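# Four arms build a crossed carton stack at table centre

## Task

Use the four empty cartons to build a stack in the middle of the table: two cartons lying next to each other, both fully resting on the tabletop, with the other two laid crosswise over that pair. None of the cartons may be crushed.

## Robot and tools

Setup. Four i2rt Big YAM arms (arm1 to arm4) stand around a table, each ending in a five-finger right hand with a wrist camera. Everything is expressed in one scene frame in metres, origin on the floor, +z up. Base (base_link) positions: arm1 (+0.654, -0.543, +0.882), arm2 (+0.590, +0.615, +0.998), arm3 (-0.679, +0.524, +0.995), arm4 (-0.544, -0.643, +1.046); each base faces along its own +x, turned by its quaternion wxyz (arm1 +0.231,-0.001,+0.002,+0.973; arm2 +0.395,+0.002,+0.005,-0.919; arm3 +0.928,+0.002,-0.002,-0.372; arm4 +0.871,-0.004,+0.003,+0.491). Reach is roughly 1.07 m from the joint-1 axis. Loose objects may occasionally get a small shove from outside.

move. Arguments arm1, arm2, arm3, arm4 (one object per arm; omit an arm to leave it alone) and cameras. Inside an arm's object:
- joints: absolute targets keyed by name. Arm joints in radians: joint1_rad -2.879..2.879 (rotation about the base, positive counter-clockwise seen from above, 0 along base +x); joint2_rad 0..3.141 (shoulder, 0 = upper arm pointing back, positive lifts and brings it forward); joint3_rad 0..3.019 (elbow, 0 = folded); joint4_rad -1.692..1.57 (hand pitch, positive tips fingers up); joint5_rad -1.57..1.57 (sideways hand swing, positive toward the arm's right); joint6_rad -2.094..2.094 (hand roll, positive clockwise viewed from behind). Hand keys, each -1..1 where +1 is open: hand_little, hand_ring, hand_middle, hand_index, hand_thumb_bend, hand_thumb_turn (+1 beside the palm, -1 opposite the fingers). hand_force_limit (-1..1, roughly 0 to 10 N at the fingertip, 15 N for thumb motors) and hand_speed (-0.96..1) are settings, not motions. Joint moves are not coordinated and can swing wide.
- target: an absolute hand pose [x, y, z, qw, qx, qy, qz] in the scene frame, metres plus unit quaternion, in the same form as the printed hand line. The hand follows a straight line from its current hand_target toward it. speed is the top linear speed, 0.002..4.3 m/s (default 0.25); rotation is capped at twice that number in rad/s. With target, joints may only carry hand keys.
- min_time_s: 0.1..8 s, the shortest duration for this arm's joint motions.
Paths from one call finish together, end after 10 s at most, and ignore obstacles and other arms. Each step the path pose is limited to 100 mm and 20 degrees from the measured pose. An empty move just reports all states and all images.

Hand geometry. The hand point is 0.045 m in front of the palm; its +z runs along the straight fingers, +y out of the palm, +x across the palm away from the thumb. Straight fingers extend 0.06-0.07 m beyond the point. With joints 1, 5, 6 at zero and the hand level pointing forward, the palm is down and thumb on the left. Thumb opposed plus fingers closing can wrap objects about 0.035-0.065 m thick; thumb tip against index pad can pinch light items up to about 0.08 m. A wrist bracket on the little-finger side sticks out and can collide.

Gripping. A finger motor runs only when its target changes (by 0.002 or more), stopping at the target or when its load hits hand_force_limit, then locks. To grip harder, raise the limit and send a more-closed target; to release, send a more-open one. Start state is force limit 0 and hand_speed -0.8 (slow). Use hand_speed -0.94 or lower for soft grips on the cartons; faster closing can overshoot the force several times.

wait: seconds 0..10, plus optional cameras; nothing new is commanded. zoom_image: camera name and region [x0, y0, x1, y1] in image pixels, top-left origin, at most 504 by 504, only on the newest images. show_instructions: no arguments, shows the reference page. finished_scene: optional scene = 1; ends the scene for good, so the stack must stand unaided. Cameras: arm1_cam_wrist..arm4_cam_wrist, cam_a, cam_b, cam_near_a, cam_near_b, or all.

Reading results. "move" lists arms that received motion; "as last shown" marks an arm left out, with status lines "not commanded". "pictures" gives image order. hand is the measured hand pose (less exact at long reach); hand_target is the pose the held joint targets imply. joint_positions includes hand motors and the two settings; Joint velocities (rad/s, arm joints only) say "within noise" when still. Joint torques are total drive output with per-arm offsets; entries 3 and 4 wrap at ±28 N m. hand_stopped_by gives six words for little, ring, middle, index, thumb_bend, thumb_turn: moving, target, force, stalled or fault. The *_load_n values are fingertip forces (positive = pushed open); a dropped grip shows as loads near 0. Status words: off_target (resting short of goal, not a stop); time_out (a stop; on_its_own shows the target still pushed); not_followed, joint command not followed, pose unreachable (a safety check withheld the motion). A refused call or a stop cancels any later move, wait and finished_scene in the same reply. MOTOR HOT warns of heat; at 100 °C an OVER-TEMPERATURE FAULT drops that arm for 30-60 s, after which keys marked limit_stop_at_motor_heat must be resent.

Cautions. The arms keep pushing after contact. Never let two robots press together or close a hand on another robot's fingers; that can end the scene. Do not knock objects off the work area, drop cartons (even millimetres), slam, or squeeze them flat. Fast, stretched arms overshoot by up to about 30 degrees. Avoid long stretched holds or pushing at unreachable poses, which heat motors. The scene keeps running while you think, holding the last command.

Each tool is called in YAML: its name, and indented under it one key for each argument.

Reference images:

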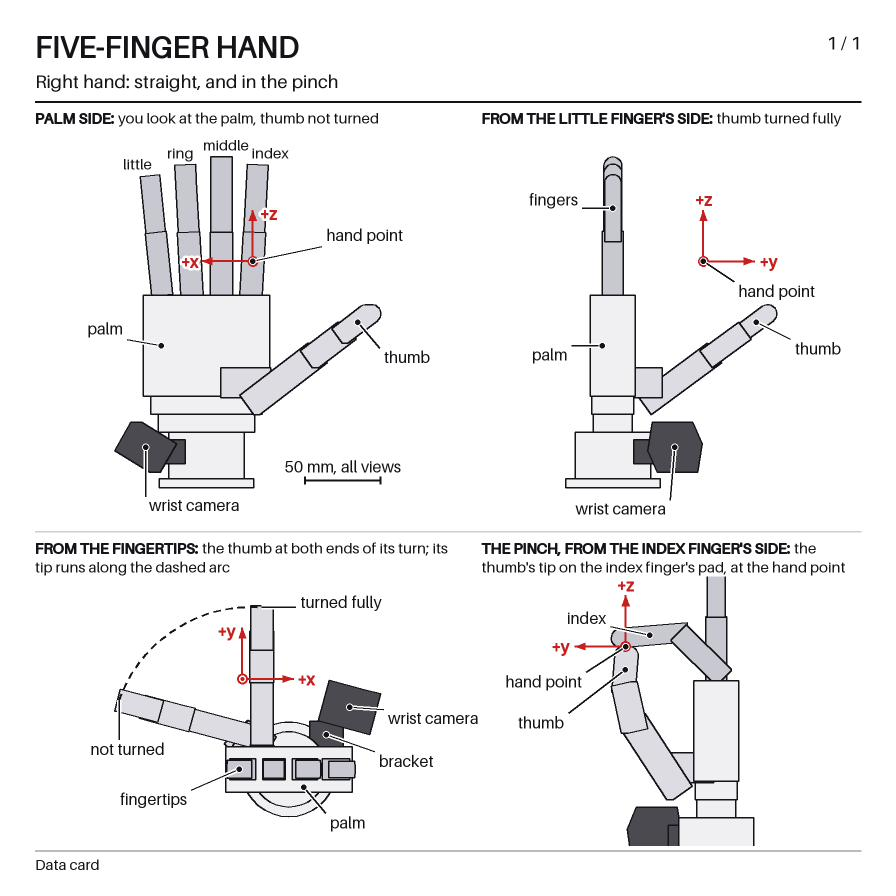

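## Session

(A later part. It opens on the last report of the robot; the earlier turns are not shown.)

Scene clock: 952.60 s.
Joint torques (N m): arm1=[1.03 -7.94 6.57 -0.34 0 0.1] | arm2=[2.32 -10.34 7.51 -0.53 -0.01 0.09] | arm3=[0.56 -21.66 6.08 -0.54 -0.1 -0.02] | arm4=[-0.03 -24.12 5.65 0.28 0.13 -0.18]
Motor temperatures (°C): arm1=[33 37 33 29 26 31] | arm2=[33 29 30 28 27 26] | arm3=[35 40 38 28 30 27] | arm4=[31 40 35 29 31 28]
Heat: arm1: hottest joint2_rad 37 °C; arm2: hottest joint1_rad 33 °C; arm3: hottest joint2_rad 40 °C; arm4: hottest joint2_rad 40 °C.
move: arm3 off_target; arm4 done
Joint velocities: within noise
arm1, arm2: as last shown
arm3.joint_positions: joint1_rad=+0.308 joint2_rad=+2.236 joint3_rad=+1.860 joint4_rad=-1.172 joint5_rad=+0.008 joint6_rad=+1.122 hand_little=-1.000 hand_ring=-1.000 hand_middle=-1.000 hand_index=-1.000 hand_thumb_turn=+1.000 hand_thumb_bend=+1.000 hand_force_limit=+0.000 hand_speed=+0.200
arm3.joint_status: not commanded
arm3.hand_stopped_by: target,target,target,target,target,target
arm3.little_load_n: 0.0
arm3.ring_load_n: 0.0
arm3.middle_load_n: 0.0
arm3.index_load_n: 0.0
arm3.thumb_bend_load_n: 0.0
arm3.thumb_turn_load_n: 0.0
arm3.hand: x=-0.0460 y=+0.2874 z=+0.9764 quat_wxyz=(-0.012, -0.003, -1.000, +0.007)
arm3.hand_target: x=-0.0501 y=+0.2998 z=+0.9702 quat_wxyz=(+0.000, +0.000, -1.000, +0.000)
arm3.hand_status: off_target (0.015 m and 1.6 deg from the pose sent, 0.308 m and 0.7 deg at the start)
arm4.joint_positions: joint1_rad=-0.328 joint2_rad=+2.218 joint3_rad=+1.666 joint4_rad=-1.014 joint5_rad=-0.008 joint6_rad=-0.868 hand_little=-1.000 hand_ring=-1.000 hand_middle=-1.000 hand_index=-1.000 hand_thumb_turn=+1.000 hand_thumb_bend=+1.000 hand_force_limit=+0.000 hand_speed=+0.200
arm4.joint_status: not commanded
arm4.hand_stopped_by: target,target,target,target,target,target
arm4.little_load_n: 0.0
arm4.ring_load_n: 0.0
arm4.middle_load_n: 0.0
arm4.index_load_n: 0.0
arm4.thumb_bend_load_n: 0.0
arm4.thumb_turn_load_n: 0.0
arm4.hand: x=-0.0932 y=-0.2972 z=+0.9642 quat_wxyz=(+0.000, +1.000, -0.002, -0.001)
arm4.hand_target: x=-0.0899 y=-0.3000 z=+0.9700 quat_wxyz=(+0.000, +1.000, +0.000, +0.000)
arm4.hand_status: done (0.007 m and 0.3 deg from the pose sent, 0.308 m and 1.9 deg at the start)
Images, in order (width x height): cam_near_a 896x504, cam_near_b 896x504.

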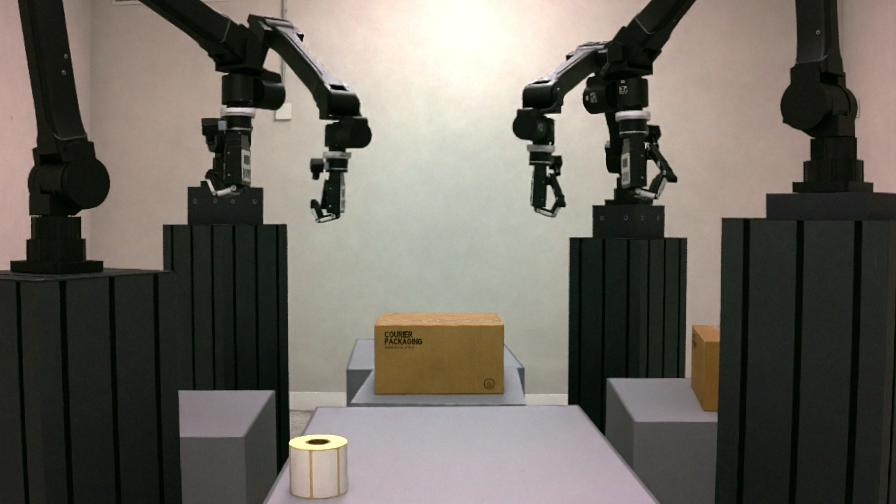

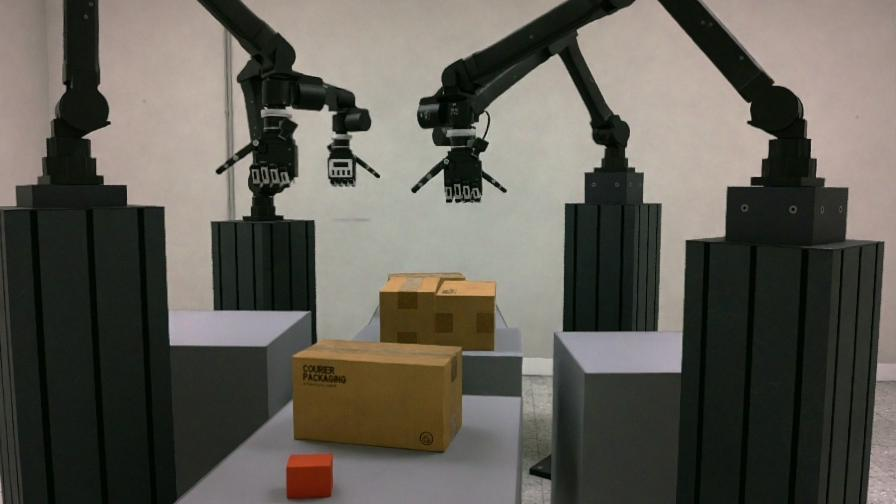

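move:
  arm3: {"target":[-0.045,0.275,0.80,0,0,1,0],"speed":0.15}
  arm4: {"target":[-0.108,-0.262,0.80,0,1,0,0],"speed":0.15}

move:
  arm3: {"target":[-0.045,0.265,0.637,0,0,1,0],"speed":0.15}
  arm4: {"target":[-0.108,-0.250,0.640,0,1,0,0],"speed":0.15}
  cameras: ["cam_near_a","cam_near_b","cam_a","cam_b"]

zoom_image:
  camera: "cam_near_b"
  region: [340, 200, 600, 380]

zoom_image:
  camera: "cam_near_a"
  region: [320, 220, 590, 410]

Scene clock: 1009.90 s.
Joint torques (N m): arm1=[1.03 -7.94 6.57 -0.31 0 0.1] | arm2=[2.02 -10.7 7.28 -0.38 0.03 0.06] | arm3=[-1.61 -21.89 8.34 0.46 -0.09 -0.16] | arm4=[1.26 -23.94 6.32 0.85 0.15 0]
Motor temperatures (°C): arm1=[33 37 33 29 26 31] | arm2=[33 29 30 28 26 26] | arm3=[35 39 36 28 29 27] | arm4=[31 40 34 29 31 27]
Heat: arm1: hottest joint2_rad 37 °C; arm2: hottest joint1_rad 33 °C; arm3: hottest joint2_rad 39 °C; arm4: hottest joint2_rad 40 °C.
move: arm3 off_target; arm4 off_target
Joint velocities: within noise
arm1, arm2: as last shown
arm2.little_load_n: 0.5
arm2.ring_load_n: 0.5
arm3.joint_positions: joint1_rad=+0.304 joint2_rad=+2.507 joint3_rad=+1.848 joint4_rad=-0.955 joint5_rad=+0.008 joint6_rad=+1.105 hand_little=-1.000 hand_ring=-1.000 hand_middle=-1.000 hand_index=-1.000 hand_thumb_turn=+1.000 hand_thumb_bend=+1.000 hand_force_limit=+0.000 hand_speed=+0.200
arm3.joint_status: not commanded
arm3.hand_stopped_by: target,target,target,target,target,target
arm3.little_load_n: 0.0
arm3.ring_load_n: 0.0
arm3.middle_load_n: 0.5
arm3.index_load_n: 0.0
arm3.thumb_bend_load_n: -0.5
arm3.thumb_turn_load_n: 0.0
arm3.hand: x=-0.0589 y=+0.2916 z=+0.7963 quat_wxyz=(+0.018, +0.003, -1.000, -0.007)
arm3.hand_target: x=-0.0457 y=+0.2752 z=+0.8007 quat_wxyz=(+0.000, +0.000, -1.000, +0.000)
arm3.hand_status: off_target (0.022 m and 2.3 deg from the pose sent, 0.177 m and 1.6 deg at the start)
arm4.joint_positions: joint1_rad=-0.274 joint2_rad=+2.518 joint3_rad=+1.718 joint4_rad=-0.795 joint5_rad=-0.008 joint6_rad=-0.822 hand_little=-1.000 hand_ring=-1.000 hand_middle=-1.000 hand_index=-1.000 hand_thumb_turn=+1.000 hand_thumb_bend=+1.000 hand_force_limit=+0.000 hand_speed=+0.200
arm4.joint_status: not commanded
arm4.hand_stopped_by: target,target,target,target,target,target
arm4.little_load_n: 0.0
arm4.ring_load_n: 0.0
arm4.middle_load_n: 0.0
arm4.index_load_n: 0.0
arm4.thumb_bend_load_n: 0.0
arm4.thumb_turn_load_n: 0.0
arm4.hand: x=-0.1174 y=-0.2751 z=+0.7973 quat_wxyz=(+0.010, +1.000, +0.002, -0.012)
arm4.hand_target: x=-0.1083 y=-0.2621 z=+0.8004 quat_wxyz=(+0.000, +1.000, +0.000, +0.000)
arm4.hand_status: off_target (0.016 m and 1.9 deg from the pose sent, 0.169 m and 0.3 deg at the start)
pictures: none

Scene clock: 1012.00 s.
Joint torques (N m): arm1=[0.97 -8.18 6.58 -0.42 0 0.11] | arm2=[1.96 -10.05 7.25 -0.54 0.03 0.04] | arm3=[-1.55 -22.18 7.57 0.03 -0.09 -0.16] | arm4=[1.08 -25.23 5.72 0.57 0.15 0]
Motor temperatures (°C): arm1=[33 37 33 29 26 31] | arm2=[33 29 30 28 26 26] | arm3=[35 39 36 28 29 27] | arm4=[31 40 34 29 31 27]
Heat: arm1: hottest joint2_rad 37 °C; arm2: hottest joint1_rad 33 °C; arm3: hottest joint2_rad 39 °C; arm4: hottest joint2_rad 40 °C.
move: arm3 off_target; arm4 off_target
Joint velocities: within noise
arm1, arm2: as last shown
arm1.middle_load_n: 0.5
arm2.little_load_n: 0.0
arm2.ring_load_n: 0.0
arm3.joint_positions: joint1_rad=+0.288 joint2_rad=+2.841 joint3_rad=+2.064 joint4_rad=-0.816 joint5_rad=+0.008 joint6_rad=+1.091 hand_little=-1.000 hand_ring=-1.000 hand_middle=-1.000 hand_index=-1.000 hand_thumb_turn=+1.000 hand_thumb_bend=+1.000 hand_force_limit=+0.000 hand_speed=+0.200
arm3.joint_status: not commanded
arm3.hand_stopped_by: target,target,target,target,target,target
arm3.little_load_n: 0.0
arm3.ring_load_n: 0.0
arm3.middle_load_n: 0.0
arm3.index_load_n: 0.0
arm3.thumb_bend_load_n: 0.0
arm3.thumb_turn_load_n: 0.0
arm3.hand: x=-0.0514 y=+0.2773 z=+0.6395 quat_wxyz=(+0.009, +0.003, -1.000, -0.003)
arm3.hand_target: x=-0.0454 y=+0.2650 z=+0.6374 quat_wxyz=(+0.000, +0.000, -1.000, +0.000)
arm3.hand_status: off_target (0.014 m and 1.1 deg from the pose sent, 0.162 m and 2.3 deg at the start)
arm4.joint_positions: joint1_rad=-0.260 joint2_rad=+2.886 joint3_rad=+1.993 joint4_rad=-0.692 joint5_rad=-0.008 joint6_rad=-0.807 hand_little=-1.000 hand_ring=-1.000 hand_middle=-1.000 hand_index=-1.000 hand_thumb_turn=+1.000 hand_thumb_bend=+1.000 hand_force_limit=+0.000 hand_speed=+0.200
arm4.joint_status: not commanded
arm4.hand_stopped_by: target,target,target,target,target,target
arm4.little_load_n: 0.5
arm4.ring_load_n: 0.0
arm4.middle_load_n: 0.0
arm4.index_load_n: 0.0
arm4.thumb_bend_load_n: 0.0
arm4.thumb_turn_load_n: 0.0
arm4.hand: x=-0.1145 y=-0.2613 z=+0.6372 quat_wxyz=(+0.007, +1.000, +0.002, -0.008)
arm4.hand_target: x=-0.1083 y=-0.2503 z=+0.6401 quat_wxyz=(+0.000, +1.000, +0.000, +0.000)
arm4.hand_status: off_target (0.013 m and 1.2 deg from the pose sent, 0.159 m and 1.9 deg at the start)
pictures: cam_a, cam_b, cam_near_a, cam_near_b
Images, in order (width x height): cam_a 896x504, cam_b 896x504, cam_near_a 896x504, cam_near_b 896x504.

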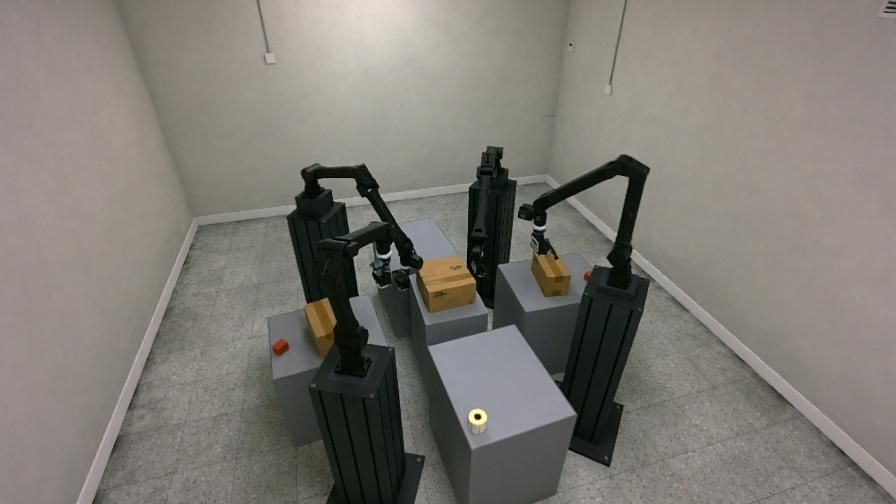

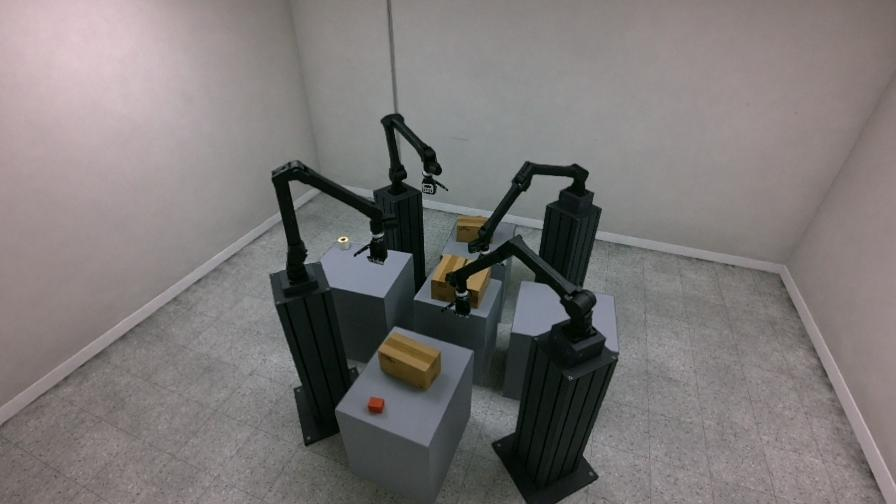

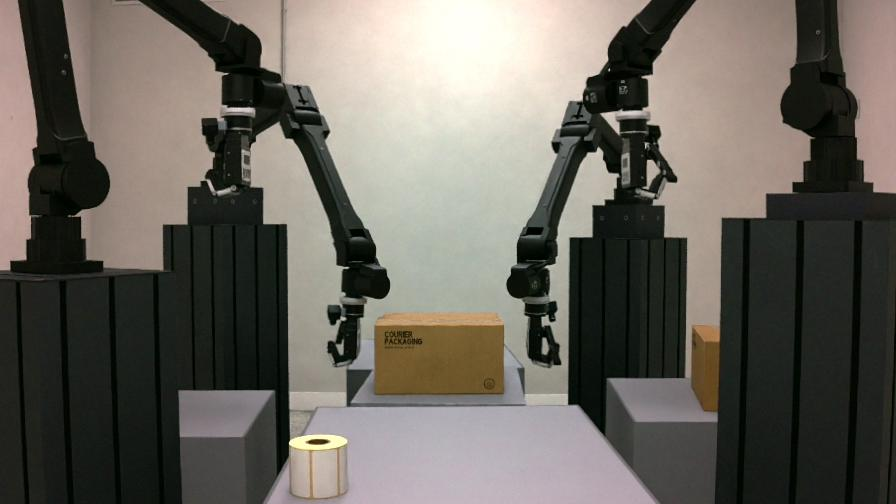

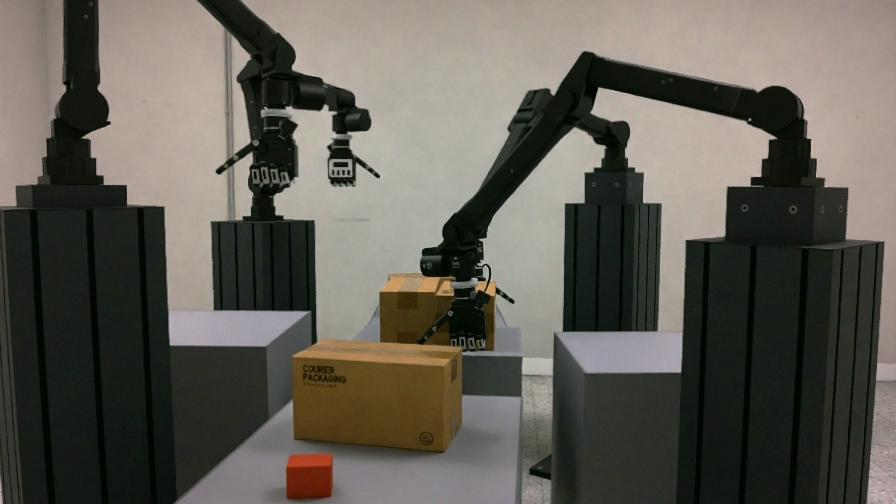

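Scaled by 1.938 from the camera's image (finer frame: 1280x720).

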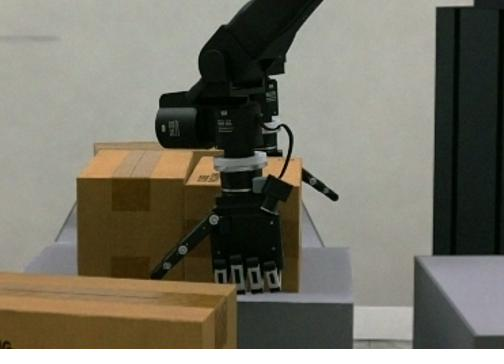

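Scaled by 1.867 from the camera's image (finer frame: 1280x720).

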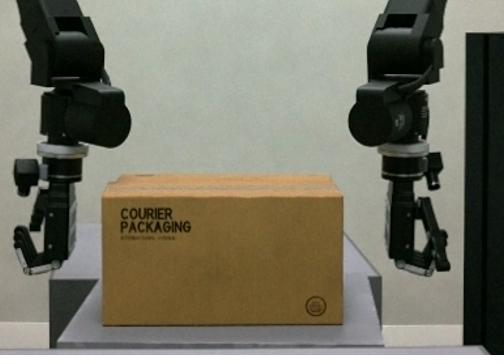

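move:
  arm3: {"target":[-0.038,0.200,0.637,0,0,0.9999,-0.015],"speed":0.05}
  arm4: {"target":[-0.100,-0.188,0.641,-0.015,0.9999,0,0],"speed":0.05}

move:
  arm3: {"target":[-0.038,0.172,0.639,0,0,0.9994,-0.035],"speed":0.05}
  arm4: {"target":[-0.100,-0.160,0.643,-0.045,0.999,0,0],"speed":0.05}

move:
  arm3: {"target":[-0.038,0.1487,0.642,0,0,0.9987,-0.050],"speed":0.05}
  arm4: {"target":[-0.100,-0.1368,0.647,-0.070,0.9975,0,0],"speed":0.05}
  cameras: ["cam_near_a","cam_near_b"]

zoom_image:
  camera: "cam_near_b"
  region: [340, 200, 600, 380]

Scene clock: 1019.40 s.
Joint torques (N m): arm1=[0.85 -8.12 6.64 -0.36 0.01 0.1] | arm2=[1.67 -9.82 7.41 -0.7 0.03 0.06] | arm3=[-1.67 -22.53 8.68 -0.49 0.22 -0.15] | arm4=[1.49 -26.05 6.9 0.53 -0.04 -0.05]
Motor temperatures (°C): arm1=[33 37 33 29 26 31] | arm2=[33 29 30 28 26 26] | arm3=[35 39 36 28 29 27] | arm4=[31 40 34 29 30 27]
Heat: arm1: hottest joint2_rad 37 °C; arm2: hottest joint1_rad 33 °C; arm3: hottest joint2_rad 39 °C; arm4: hottest joint2_rad 40 °C.
move: arm3 off_target; arm4 done
Joint velocities: within noise
arm1.joint_positions: joint1_rad=-0.054 joint2_rad=+1.366 joint3_rad=+1.026 joint4_rad=-1.220 joint5_rad=+0.003 joint6_rad=+1.048 hand_little=-1.000 hand_ring=-1.000 hand_middle=-1.000 hand_index=-1.000 hand_thumb_turn=+1.000 hand_thumb_bend=+1.000 hand_force_limit=+0.000 hand_speed=+0.200
arm1.joint_status: not commanded
arm1.hand_stopped_by: target,target,target,target,target,target
arm1.little_load_n: 0.0
arm1.ring_load_n: 0.0
arm1.middle_load_n: 0.0
arm1.index_load_n: 0.0
arm1.thumb_bend_load_n: 0.0
arm1.thumb_turn_load_n: 0.0
arm1.hand: x=+0.2989 y=-0.4162 z=+1.0000 quat_wxyz=(-0.002, +1.000, +0.001, -0.003)
arm1.hand_target: x=+0.3000 y=-0.4199 z=+1.0000 quat_wxyz=(+0.000, +1.000, +0.000, +0.000)
arm1.hand_status: not commanded
arm2.joint_positions: joint1_rad=-0.107 joint2_rad=+1.565 joint3_rad=+0.897 joint4_rad=-0.882 joint5_rad=-0.010 joint6_rad=-0.861 hand_little=-1.000 hand_ring=-1.000 hand_middle=-1.000 hand_index=-1.000 hand_thumb_turn=+1.000 hand_thumb_bend=+1.000 hand_force_limit=+0.000 hand_speed=+0.200
arm2.joint_status: not commanded
arm2.hand_stopped_by: target,target,target,target,target,target
arm2.little_load_n: 0.0
arm2.ring_load_n: 0.0
arm2.middle_load_n: 0.0
arm2.index_load_n: 0.0
arm2.thumb_bend_load_n: 0.0
arm2.thumb_turn_load_n: 0.0
arm2.hand: x=+0.3224 y=+0.4196 z=+0.9997 quat_wxyz=(+0.005, -0.003, -1.000, +0.005)
arm2.hand_target: x=+0.3298 y=+0.4200 z=+1.0000 quat_wxyz=(+0.000, +0.000, -1.000, +0.000)
arm2.hand_status: not commanded
arm3.joint_positions: joint1_rad=+0.222 joint2_rad=+2.929 joint3_rad=+2.284 joint4_rad=-0.916 joint5_rad=+0.027 joint6_rad=+1.022 hand_little=-1.000 hand_ring=-1.000 hand_middle=-1.000 hand_index=-1.000 hand_thumb_turn=+1.000 hand_thumb_bend=+1.000 hand_force_limit=+0.000 hand_speed=+0.200
arm3.joint_status: not commanded
arm3.hand_stopped_by: target,target,target,target,target,target
arm3.little_load_n: 0.0
arm3.ring_load_n: 0.0
arm3.middle_load_n: 0.0
arm3.index_load_n: 0.0
arm3.thumb_bend_load_n: 0.0
arm3.thumb_turn_load_n: 0.0
arm3.hand: x=-0.0371 y=+0.2127 z=+0.6427 quat_wxyz=(+0.000, +0.004, -1.000, +0.013)
arm3.hand_target: x=-0.0385 y=+0.2003 z=+0.6372 quat_wxyz=(-0.001, +0.000, -1.000, +0.015)
arm3.hand_status: off_target (0.014 m and 0.5 deg from the pose sent, 0.079 m and 2.3 deg at the start)
arm4.joint_positions: joint1_rad=-0.212 joint2_rad=+2.978 joint3_rad=+2.247 joint4_rad=-0.821 joint5_rad=-0.024 joint6_rad=-0.757 hand_little=-1.000 hand_ring=-1.000 hand_middle=-1.000 hand_index=-1.000 hand_thumb_turn=+1.000 hand_thumb_bend=+1.000 hand_force_limit=+0.000 hand_speed=+0.200
arm4.joint_status: not commanded
arm4.hand_stopped_by: target,target,target,target,target,target
arm4.little_load_n: 0.0
arm4.ring_load_n: 0.0
arm4.middle_load_n: 0.0
arm4.index_load_n: 0.0
arm4.thumb_bend_load_n: 0.0
arm4.thumb_turn_load_n: 0.0
arm4.hand: x=-0.1015 y=-0.1977 z=+0.6410 quat_wxyz=(-0.010, +1.000, +0.001, -0.003)
arm4.hand_target: x=-0.1002 y=-0.1881 z=+0.6412 quat_wxyz=(-0.015, +1.000, +0.000, +0.000)
arm4.hand_status: done (0.010 m and 0.6 deg from the pose sent, 0.075 m and 2.6 deg at the start)
pictures: none

Scene clock: 1020.53 s.
Joint torques (N m): arm1=[1.14 -7.88 6.67 -0.32 0 0.08] | arm2=[2.08 -9.41 7.36 -0.62 0.06 0.07] | arm3=[-3.19 -23.12 9.84 0.21 1.14 -0.27] | arm4=[2.78 -25.7 8.62 1.09 -0.61 0.09]
Motor temperatures (°C): arm1=[33 37 33 29 26 31] | arm2=[33 29 30 28 26 26] | arm3=[35 39 36 28 29 27] | arm4=[31 40 34 29 30 27]
Heat: arm1: hottest joint2_rad 37 °C; arm2: hottest joint1_rad 33 °C; arm3: hottest joint2_rad 39 °C; arm4: hottest joint2_rad 40 °C.
move: arm3 off_target; arm4 off_target
Joint velocities: within noise
arm1, arm2: as last shown
arm3.joint_positions: joint1_rad=+0.219 joint2_rad=+2.945 joint3_rad=+2.316 joint4_rad=-0.946 joint5_rad=+0.039 joint6_rad=+1.009 hand_little=-1.000 hand_ring=-1.000 hand_middle=-1.000 hand_index=-1.000 hand_thumb_turn=+1.000 hand_thumb_bend=+1.000 hand_force_limit=+0.000 hand_speed=+0.200
arm3.joint_status: not commanded
arm3.hand_stopped_by: target,target,target,target,target,target
arm3.little_load_n: 0.0
arm3.ring_load_n: 0.0
arm3.middle_load_n: 0.0
arm3.index_load_n: 0.0
arm3.thumb_bend_load_n: 0.0
arm3.thumb_turn_load_n: -0.5
arm3.hand: x=-0.0398 y=+0.2085 z=+0.6411 quat_wxyz=(+0.009, +0.009, -1.000, +0.015)
arm3.hand_target: x=-0.0399 y=+0.1729 z=+0.6404 quat_wxyz=(+0.000, -0.001, -0.999, +0.036)
arm3.hand_status: off_target (0.037 m and 2.7 deg from the pose sent, 0.041 m and 2.6 deg at the start)
arm4.joint_positions: joint1_rad=-0.213 joint2_rad=+2.985 joint3_rad=+2.260 joint4_rad=-0.827 joint5_rad=-0.049 joint6_rad=-0.753 hand_little=-1.000 hand_ring=-1.000 hand_middle=-1.000 hand_index=-1.000 hand_thumb_turn=+1.000 hand_thumb_bend=+1.000 hand_force_limit=+0.000 hand_speed=+0.200
arm4.joint_status: not commanded
arm4.hand_stopped_by: target,target,target,target,target,target
arm4.little_load_n: 0.0
arm4.ring_load_n: 0.5
arm4.middle_load_n: 0.0
arm4.index_load_n: 0.0
arm4.thumb_bend_load_n: 0.0
arm4.thumb_turn_load_n: 0.0
arm4.hand: x=-0.1042 y=-0.1940 z=+0.6395 quat_wxyz=(-0.018, +1.000, -0.002, -0.013)
arm4.hand_target: x=-0.1011 y=-0.1610 z=+0.6446 quat_wxyz=(-0.046, +0.999, +0.000, +0.000)
arm4.hand_status: off_target (0.034 m and 3.4 deg from the pose sent, 0.038 m and 4.0 deg at the start)
pictures: none

Scene clock: 1021.63 s.
Joint torques (N m): arm1=[0.91 -8 6.58 -0.35 0.01 0.1] | arm2=[1.38 -10.23 7.35 -0.4 0.05 0.09] | arm3=[-5.13 -23.47 10.59 0.79 1.57 -0.46] | arm4=[4.13 -26.34 9.55 1.83 -1.4 0.21]
Motor temperatures (°C): arm1=[33 37 33 29 26 31] | arm2=[33 29 30 28 26 26] | arm3=[35 39 36 28 29 27] | arm4=[31 40 34 29 31 27]
Heat: arm1: hottest joint2_rad 37 °C; arm2: hottest joint1_rad 33 °C; arm3: hottest joint2_rad 39 °C; arm4: hottest joint2_rad 40 °C.
move: arm3 off_target; arm4 off_target
Joint velocities: within noise
arm1, arm2: as last shown
arm2.middle_load_n: 0.5
arm3.joint_positions: joint1_rad=+0.221 joint2_rad=+2.958 joint3_rad=+2.341 joint4_rad=-0.967 joint5_rad=+0.056 joint6_rad=+1.008 hand_little=-1.000 hand_ring=-1.000 hand_middle=-1.000 hand_index=-1.000 hand_thumb_turn=+1.000 hand_thumb_bend=+1.000 hand_force_limit=+0.000 hand_speed=+0.200
arm3.joint_status: not commanded
arm3.hand_stopped_by: target,target,target,target,target,target
arm3.little_load_n: 0.0
arm3.ring_load_n: 0.0
arm3.middle_load_n: 0.0
arm3.index_load_n: 0.0
arm3.thumb_bend_load_n: 0.0
arm3.thumb_turn_load_n: 0.0
arm3.hand: x=-0.0405 y=+0.2074 z=+0.6389 quat_wxyz=(+0.017, +0.011, -1.000, +0.019)
arm3.hand_target: x=-0.0419 y=+0.1504 z=+0.6448 quat_wxyz=(+0.000, -0.001, -0.999, +0.052)
arm3.hand_status: off_target (0.059 m and 4.2 deg from the pose sent, 0.060 m and 4.3 deg at the start)
arm4.joint_positions: joint1_rad=-0.214 joint2_rad=+2.986 joint3_rad=+2.262 joint4_rad=-0.829 joint5_rad=-0.064 joint6_rad=-0.754 hand_little=-1.000 hand_ring=-1.000 hand_middle=-1.000 hand_index=-1.000 hand_thumb_turn=+1.000 hand_thumb_bend=+1.000 hand_force_limit=+0.000 hand_speed=+0.200
arm4.joint_status: not commanded
arm4.hand_stopped_by: target,target,target,target,target,target
arm4.little_load_n: 0.0
arm4.ring_load_n: 0.0
arm4.middle_load_n: 0.0
arm4.index_load_n: 0.5
arm4.thumb_bend_load_n: 0.0
arm4.thumb_turn_load_n: 0.0
arm4.hand: x=-0.1052 y=-0.1924 z=+0.6395 quat_wxyz=(-0.024, +1.000, -0.002, -0.018)
arm4.hand_target: x=-0.1027 y=-0.1392 z=+0.6509 quat_wxyz=(-0.071, +0.997, +0.001, -0.001)
arm4.hand_status: off_target (0.056 m and 5.7 deg from the pose sent, 0.058 m and 6.1 deg at the start)
Images, in order (width x height): cam_near_a 896x504, cam_near_b 896x504.

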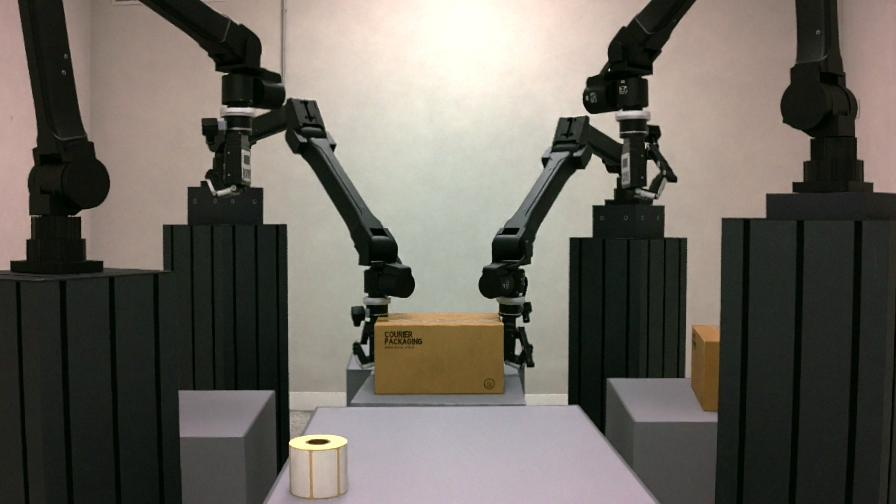

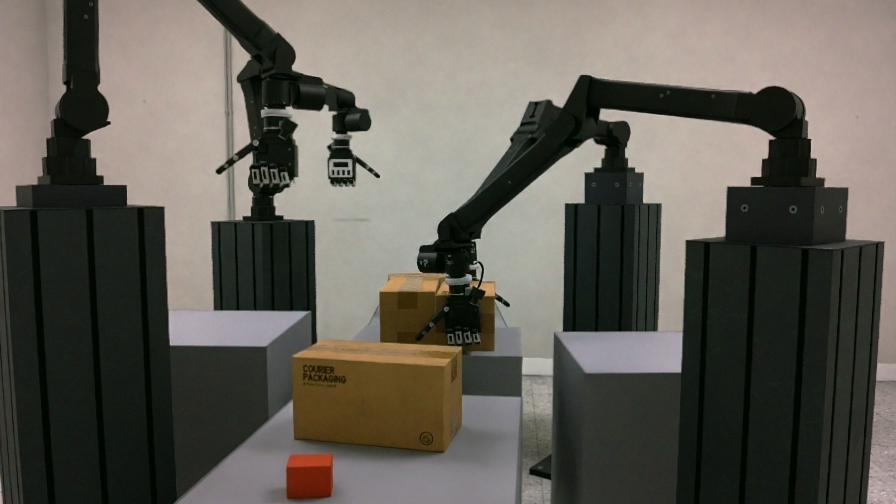

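Scaled by 1.938 from the camera's image (finer frame: 1280x720).

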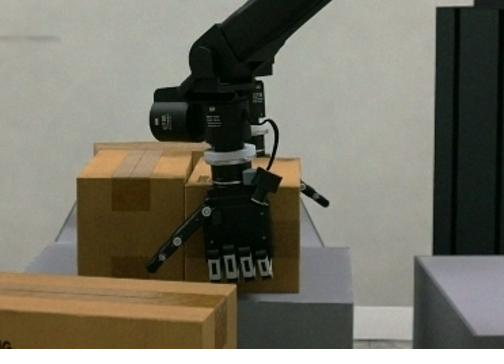

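move:
  arm3: {"target":[-0.055,0.1487,0.665,0,0,0.9987,-0.050],"speed":0.05}
  arm4: {"target":[-0.117,-0.1368,0.670,-0.070,0.9975,0,0],"speed":0.05}

move:
  arm3: {"target":[-0.078,0.1487,0.770,0,0,0.9987,-0.050],"speed":0.08}
  arm4: {"target":[-0.140,-0.1368,0.775,-0.070,0.9975,0,0],"speed":0.08}

move:
  arm3: {"target":[-0.078,0.1487,0.840,0,0,0.9987,-0.050],"speed":0.08}
  arm4: {"target":[-0.140,-0.1368,0.845,-0.070,0.9975,0,0],"speed":0.08}
  cameras: ["cam_near_a","cam_near_b"]

zoom_image:
  camera: "cam_near_b"
  region: [340, 200, 600, 380]

zoom_image:
  camera: "cam_near_a"
  region: [320, 200, 590, 390]

Scene clock: 1027.63 s.
Joint torques (N m): arm1=[1.14 -8.18 6.58 -0.36 0 0.11] | arm2=[3.08 -10.23 7.57 -0.55 0.04 0.04] | arm3=[-5.71 -27.58 6.26 1.42 1.13 -0.41] | arm4=[4.25 -30.68 5.93 1.68 -0.72 0.13]
Motor temperatures (°C): arm1=[33 37 33 29 26 31] | arm2=[33 29 30 28 26 26] | arm3=[35 39 37 28 29 27] | arm4=[31 40 34 29 31 28]
Heat: arm1: hottest joint2_rad 37 °C; arm2: hottest joint1_rad 33 °C; arm3: hottest joint2_rad 39 °C; arm4: hottest joint2_rad 40 °C.
move: arm3 off_target; arm4 off_target
Joint velocities: within noise
arm1, arm2: as last shown
arm2.middle_load_n: 0.0
arm3.joint_positions: joint1_rad=+0.215 joint2_rad=+2.922 joint3_rad=+2.262 joint4_rad=-0.942 joint5_rad=+0.067 joint6_rad=+0.990 hand_little=-1.000 hand_ring=-1.000 hand_middle=-1.000 hand_index=-1.000 hand_thumb_turn=+1.000 hand_thumb_bend=+1.000 hand_force_limit=+0.000 hand_speed=+0.200
arm3.joint_status: not commanded
arm3.hand_stopped_by: target,target,target,target,target,target
arm3.little_load_n: 0.0
arm3.ring_load_n: 0.0
arm3.middle_load_n: 0.0
arm3.index_load_n: 0.0
arm3.thumb_bend_load_n: 0.0
arm3.thumb_turn_load_n: 0.0
arm3.hand: x=-0.0577 y=+0.2101 z=+0.6389 quat_wxyz=(+0.028, +0.017, -0.999, +0.019)
arm3.hand_target: x=-0.0577 y=+0.1499 z=+0.6658 quat_wxyz=(+0.002, -0.001, -0.999, +0.051)
arm3.hand_status: off_target (0.067 m and 5.2 deg from the pose sent, 0.066 m and 4.2 deg at the start)
arm4.joint_positions: joint1_rad=-0.200 joint2_rad=+2.955 joint3_rad=+2.189 joint4_rad=-0.790 joint5_rad=-0.080 joint6_rad=-0.729 hand_little=-1.000 hand_ring=-1.000 hand_middle=-1.000 hand_index=-1.000 hand_thumb_turn=+1.000 hand_thumb_bend=+1.000 hand_force_limit=+0.000 hand_speed=+0.200
arm4.joint_status: not commanded
arm4.hand_stopped_by: target,target,target,target,target,target
arm4.little_load_n: 0.0
arm4.ring_load_n: 0.0
arm4.middle_load_n: 0.0
arm4.index_load_n: 0.0
arm4.thumb_bend_load_n: 0.0
arm4.thumb_turn_load_n: 0.0
arm4.hand: x=-0.1237 y=-0.1919 z=+0.6400 quat_wxyz=(-0.027, +0.999, -0.007, -0.026)
arm4.hand_target: x=-0.1192 y=-0.1385 z=+0.6715 quat_wxyz=(-0.070, +0.998, +0.001, -0.002)
arm4.hand_status: off_target (0.063 m and 5.8 deg from the pose sent, 0.064 m and 5.7 deg at the start)
pictures: none

Scene clock: 1029.57 s.
Joint torques (N m): arm1=[1.08 -7.94 6.61 -0.32 0 0.1] | arm2=[2.9 -9.88 7.49 -0.38 0 0.09] | arm3=[-6.07 -26.93 6.64 0.72 1.19 -0.47] | arm4=[4.84 -30.21 6.71 1.29 -0.7 0.12]
Motor temperatures (°C): arm1=[33 37 33 29 26 31] | arm2=[33 29 30 28 26 26] | arm3=[35 39 37 28 29 27] | arm4=[31 40 34 29 31 28]
Heat: arm1: hottest joint2_rad 37 °C; arm2: hottest joint1_rad 33 °C; arm3: hottest joint2_rad 39 °C; arm4: hottest joint2_rad 40 °C.
move: arm3 off_target; arm4 off_target
Joint velocities: within noise
arm1, arm2: as last shown
arm3.joint_positions: joint1_rad=+0.204 joint2_rad=+2.656 joint3_rad=+2.004 joint4_rad=-0.936 joint5_rad=+0.064 joint6_rad=+0.978 hand_little=-1.000 hand_ring=-1.000 hand_middle=-1.000 hand_index=-1.000 hand_thumb_turn=+1.000 hand_thumb_bend=+1.000 hand_force_limit=+0.000 hand_speed=+0.200
arm3.joint_status: not commanded
arm3.hand_stopped_by: target,target,target,target,target,target
arm3.little_load_n: 0.0
arm3.ring_load_n: 0.0
arm3.middle_load_n: 0.0
arm3.index_load_n: 0.0
arm3.thumb_bend_load_n: 0.0
arm3.thumb_turn_load_n: 0.0
arm3.hand: x=-0.0726 y=+0.2100 z=+0.7416 quat_wxyz=(+0.021, +0.017, -0.999, +0.021)
arm3.hand_target: x=-0.0802 y=+0.1504 z=+0.7700 quat_wxyz=(+0.002, -0.001, -0.999, +0.051)
arm3.hand_status: off_target (0.068 m and 4.6 deg from the pose sent, 0.146 m and 5.2 deg at the start)
arm4.joint_positions: joint1_rad=-0.182 joint2_rad=+2.691 joint3_rad=+1.924 joint4_rad=-0.787 joint5_rad=-0.078 joint6_rad=-0.705 hand_little=-1.000 hand_ring=-1.000 hand_middle=-1.000 hand_index=-1.000 hand_thumb_turn=+1.000 hand_thumb_bend=+1.000 hand_force_limit=+0.000 hand_speed=+0.200
arm4.joint_status: not commanded
arm4.hand_stopped_by: target,target,target,target,target,target
arm4.little_load_n: 0.0
arm4.ring_load_n: 0.0
arm4.middle_load_n: 0.0
arm4.index_load_n: 0.0
arm4.thumb_bend_load_n: 0.0
arm4.thumb_turn_load_n: 0.0
arm4.hand: x=-0.1420 y=-0.1935 z=+0.7400 quat_wxyz=(-0.027, +0.999, -0.010, -0.025)
arm4.hand_target: x=-0.1422 y=-0.1387 z=+0.7764 quat_wxyz=(-0.071, +0.997, +0.001, -0.002)
arm4.hand_status: off_target (0.067 m and 5.8 deg from the pose sent, 0.147 m and 5.7 deg at the start)
pictures: none

Scene clock: 1031.07 s.
Joint torques (N m): arm1=[1.03 -8.12 6.6 -0.4 0.02 0.08] | arm2=[2.14 -10.05 7.6 -0.58 -0.03 0.01] | arm3=[-6.01 -27.16 7.47 0.64 1.58 -0.46] | arm4=[4.72 -30.27 7.49 1.57 -0.85 0.13]
Motor temperatures (°C): arm1=[33 37 33 29 26 31] | arm2=[33 29 30 28 26 26] | arm3=[35 39 37 28 30 27] | arm4=[31 40 34 29 31 28]
Heat: arm1: hottest joint2_rad 37 °C; arm2: hottest joint1_rad 33 °C; arm3: hottest joint2_rad 39 °C; arm4: hottest joint2_rad 40 °C.
move: arm3 off_target; arm4 off_target
Joint velocities: within noise
arm1, arm2: as last shown
arm1.little_load_n: 0.5
arm2.index_load_n: 0.5
arm3.joint_positions: joint1_rad=+0.201 joint2_rad=+2.544 joint3_rad=+1.968 joint4_rad=-1.023 joint5_rad=+0.054 joint6_rad=+0.978 hand_little=-1.000 hand_ring=-1.000 hand_middle=-1.000 hand_index=-1.000 hand_thumb_turn=+1.000 hand_thumb_bend=+1.000 hand_force_limit=+0.000 hand_speed=+0.200
arm3.joint_status: not commanded
arm3.hand_stopped_by: target,target,target,target,target,target
arm3.little_load_n: 0.0
arm3.ring_load_n: 0.0
arm3.middle_load_n: 0.0
arm3.index_load_n: 0.0
arm3.thumb_bend_load_n: -0.5
arm3.thumb_turn_load_n: 0.0
arm3.hand: x=-0.0744 y=+0.2104 z=+0.8065 quat_wxyz=(+0.023, +0.016, -0.999, +0.014)
arm3.hand_target: x=-0.0806 y=+0.1506 z=+0.8400 quat_wxyz=(+0.002, -0.001, -0.999, +0.051)
arm3.hand_status: off_target (0.070 m and 5.3 deg from the pose sent, 0.116 m and 4.6 deg at the start)
arm4.joint_positions: joint1_rad=-0.180 joint2_rad=+2.559 joint3_rad=+1.863 joint4_rad=-0.873 joint5_rad=-0.074 joint6_rad=-0.703 hand_little=-1.000 hand_ring=-1.000 hand_middle=-1.000 hand_index=-1.000 hand_thumb_turn=+1.000 hand_thumb_bend=+1.000 hand_force_limit=+0.000 hand_speed=+0.200
arm4.joint_status: not commanded
arm4.hand_stopped_by: target,target,target,target,target,target
arm4.little_load_n: 0.5
arm4.ring_load_n: 0.0
arm4.middle_load_n: 0.0
arm4.index_load_n: 0.0
arm4.thumb_bend_load_n: 0.0
arm4.thumb_turn_load_n: 0.0
arm4.hand: x=-0.1440 y=-0.1945 z=+0.8093 quat_wxyz=(-0.020, +0.999, -0.011, -0.028)
arm4.hand_target: x=-0.1426 y=-0.1391 z=+0.8470 quat_wxyz=(-0.071, +0.997, +0.001, -0.002)
arm4.hand_status: off_target (0.068 m and 6.7 deg from the pose sent, 0.120 m and 5.8 deg at the start)
Images, in order (width x height): cam_near_a 896x504, cam_near_b 896x504.

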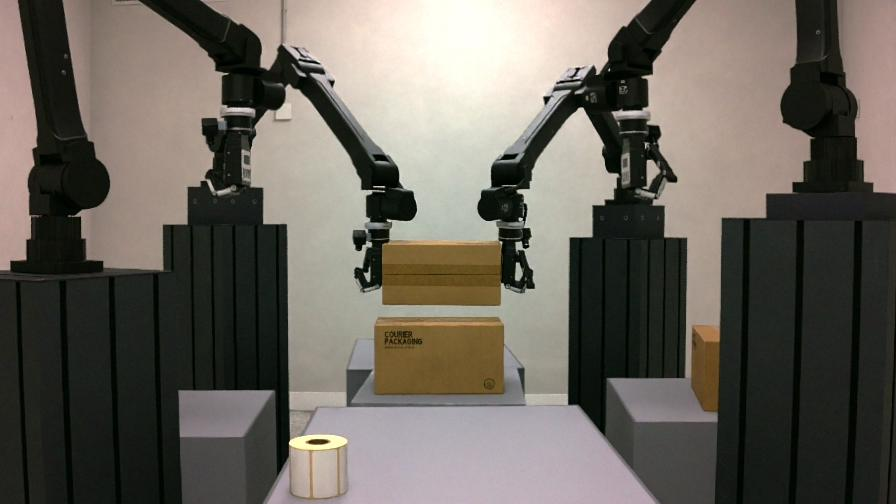

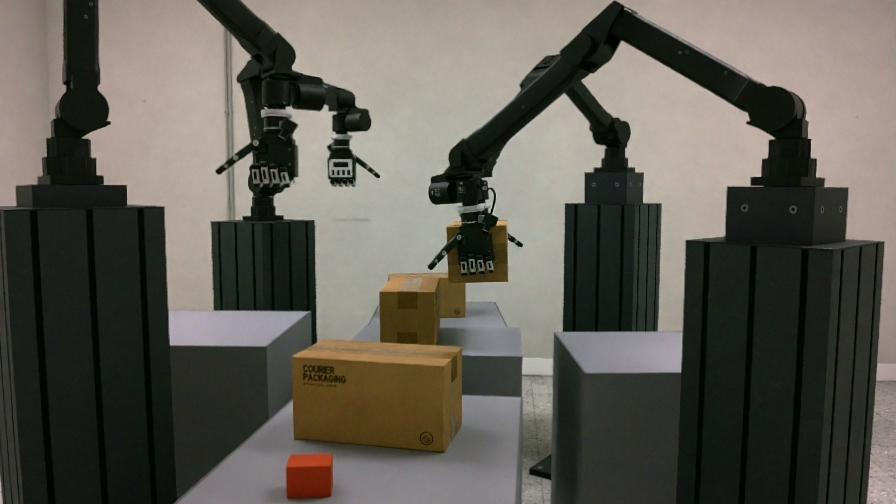

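Scaled by 1.938 from the camera's image (finer frame: 1280x720).

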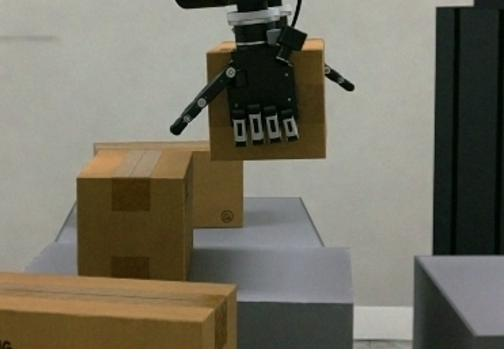

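Scaled by 1.867 from the camera's image (finer frame: 1280x720).

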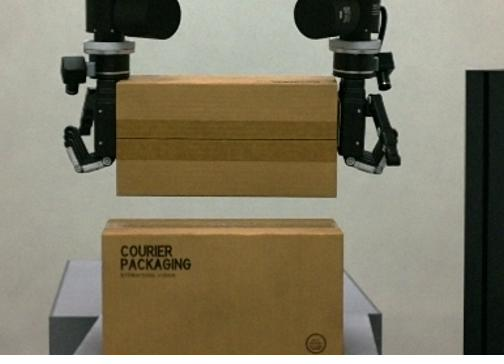

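move:
  arm3: {"target":[-0.067,0.1487,0.8536,0.1734,0.0087,0.9835,-0.0492],"speed":0.12}
  arm4: {"target":[-0.1254,-0.1368,0.838,-0.0689,0.9824,0.0122,0.1732],"speed":0.12,"joints":{"hand_thumb_turn":-1}}
  cameras: ["cam_near_b"]

zoom_image:
  camera: "cam_near_b"
  region: [340, 180, 600, 360]

Scene clock: 1071.10 s.
Joint torques (N m): arm1=[1.08 -7.94 6.58 -0.35 0 0.09] | arm2=[2.32 -10.7 7.38 -0.58 0.07 0.05] | arm3=[-6.07 -25.11 6.75 2.41 0.69 -0.26] | arm4=[4.89 -28.28 6.67 2.36 -0.33 -0.08]
Motor temperatures (°C): arm1=[33 37 33 29 26 31] | arm2=[33 29 30 28 26 26] | arm3=[35 44 36 28 32 27] | arm4=[31 40 36 29 32 28]
Heat: arm1: hottest joint2_rad 37 °C; arm2: hottest joint1_rad 33 °C; arm3: hottest joint2_rad 44 °C; arm4: hottest joint2_rad 40 °C.
move: arm3 off_target; arm4 off_target
Joint velocities: within noise
arm1, arm2: as last shown
arm1.little_load_n: 0.0
arm2.index_load_n: 0.0
arm3.joint_positions: joint1_rad=+0.152 joint2_rad=+2.404 joint3_rad=+1.660 joint4_rad=-0.598 joint5_rad=-0.146 joint6_rad=+0.950 hand_little=-1.000 hand_ring=-1.000 hand_middle=-1.000 hand_index=-1.000 hand_thumb_turn=+1.000 hand_thumb_bend=+1.000 hand_force_limit=+0.000 hand_speed=+0.200
arm3.joint_status: not commanded
arm3.hand_stopped_by: target,target,target,target,target,target
arm3.little_load_n: 0.0
arm3.ring_load_n: 0.0
arm3.middle_load_n: 0.0
arm3.index_load_n: 0.0
arm3.thumb_bend_load_n: 0.0
arm3.thumb_turn_load_n: 0.0
arm3.hand: x=-0.0689 y=+0.2127 z=+0.8226 quat_wxyz=(-0.138, +0.013, -0.990, +0.006)
arm3.hand_target: x=-0.0702 y=+0.1505 z=+0.8545 quat_wxyz=(-0.171, -0.009, -0.984, +0.050)
arm3.hand_status: off_target (0.071 m and 6.9 deg from the pose sent, 0.078 m and 23.2 deg at the start)
arm4.joint_positions: joint1_rad=-0.112 joint2_rad=+2.467 joint3_rad=+1.650 joint4_rad=-0.538 joint5_rad=+0.206 joint6_rad=-0.675 hand_little=-1.000 hand_ring=-1.000 hand_middle=-1.000 hand_index=-1.000 hand_thumb_turn=-1.000 hand_thumb_bend=+1.000 hand_force_limit=+0.000 hand_speed=+0.200
arm4.joint_status: all done
arm4.hand_stopped_by: target,target,target,target,target,target
arm4.little_load_n: 0.0
arm4.ring_load_n: 0.0
arm4.middle_load_n: 0.0
arm4.index_load_n: 0.0
arm4.thumb_bend_load_n: 0.0
arm4.thumb_turn_load_n: 0.0
arm4.hand: x=-0.1286 y=-0.1927 z=+0.8069 quat_wxyz=(-0.016, +0.989, -0.001, +0.146)
arm4.hand_target: x=-0.1279 y=-0.1386 z=+0.8400 quat_wxyz=(-0.069, +0.983, +0.013, +0.172)
arm4.hand_status: off_target (0.064 m and 7.0 deg from the pose sent, 0.067 m and 24.0 deg at the start)
Images, in order (width x height): cam_near_b 896x504.

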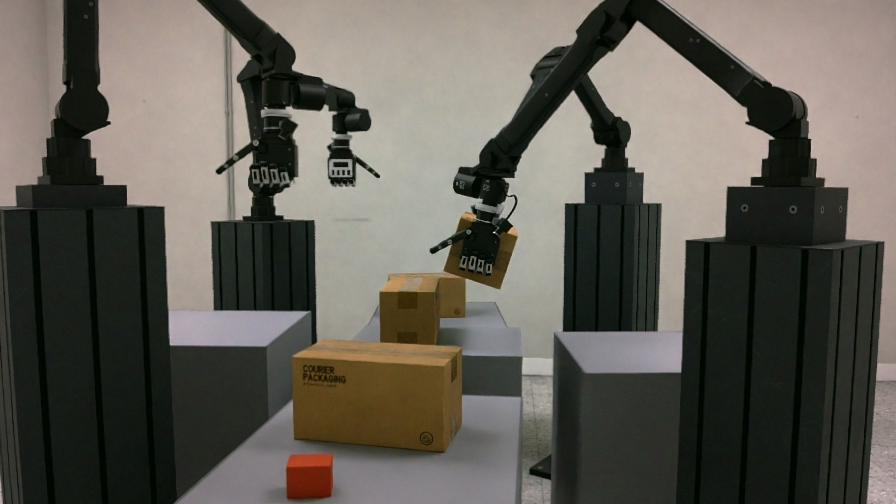

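Scaled by 1.938 from the camera's image (finer frame: 1280x720).

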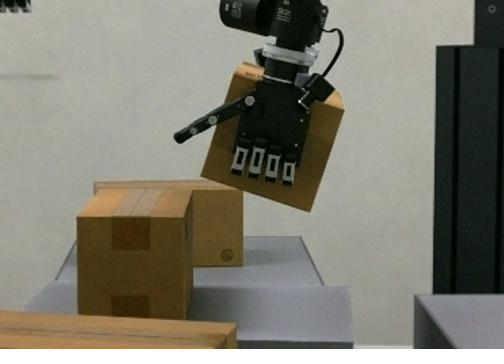

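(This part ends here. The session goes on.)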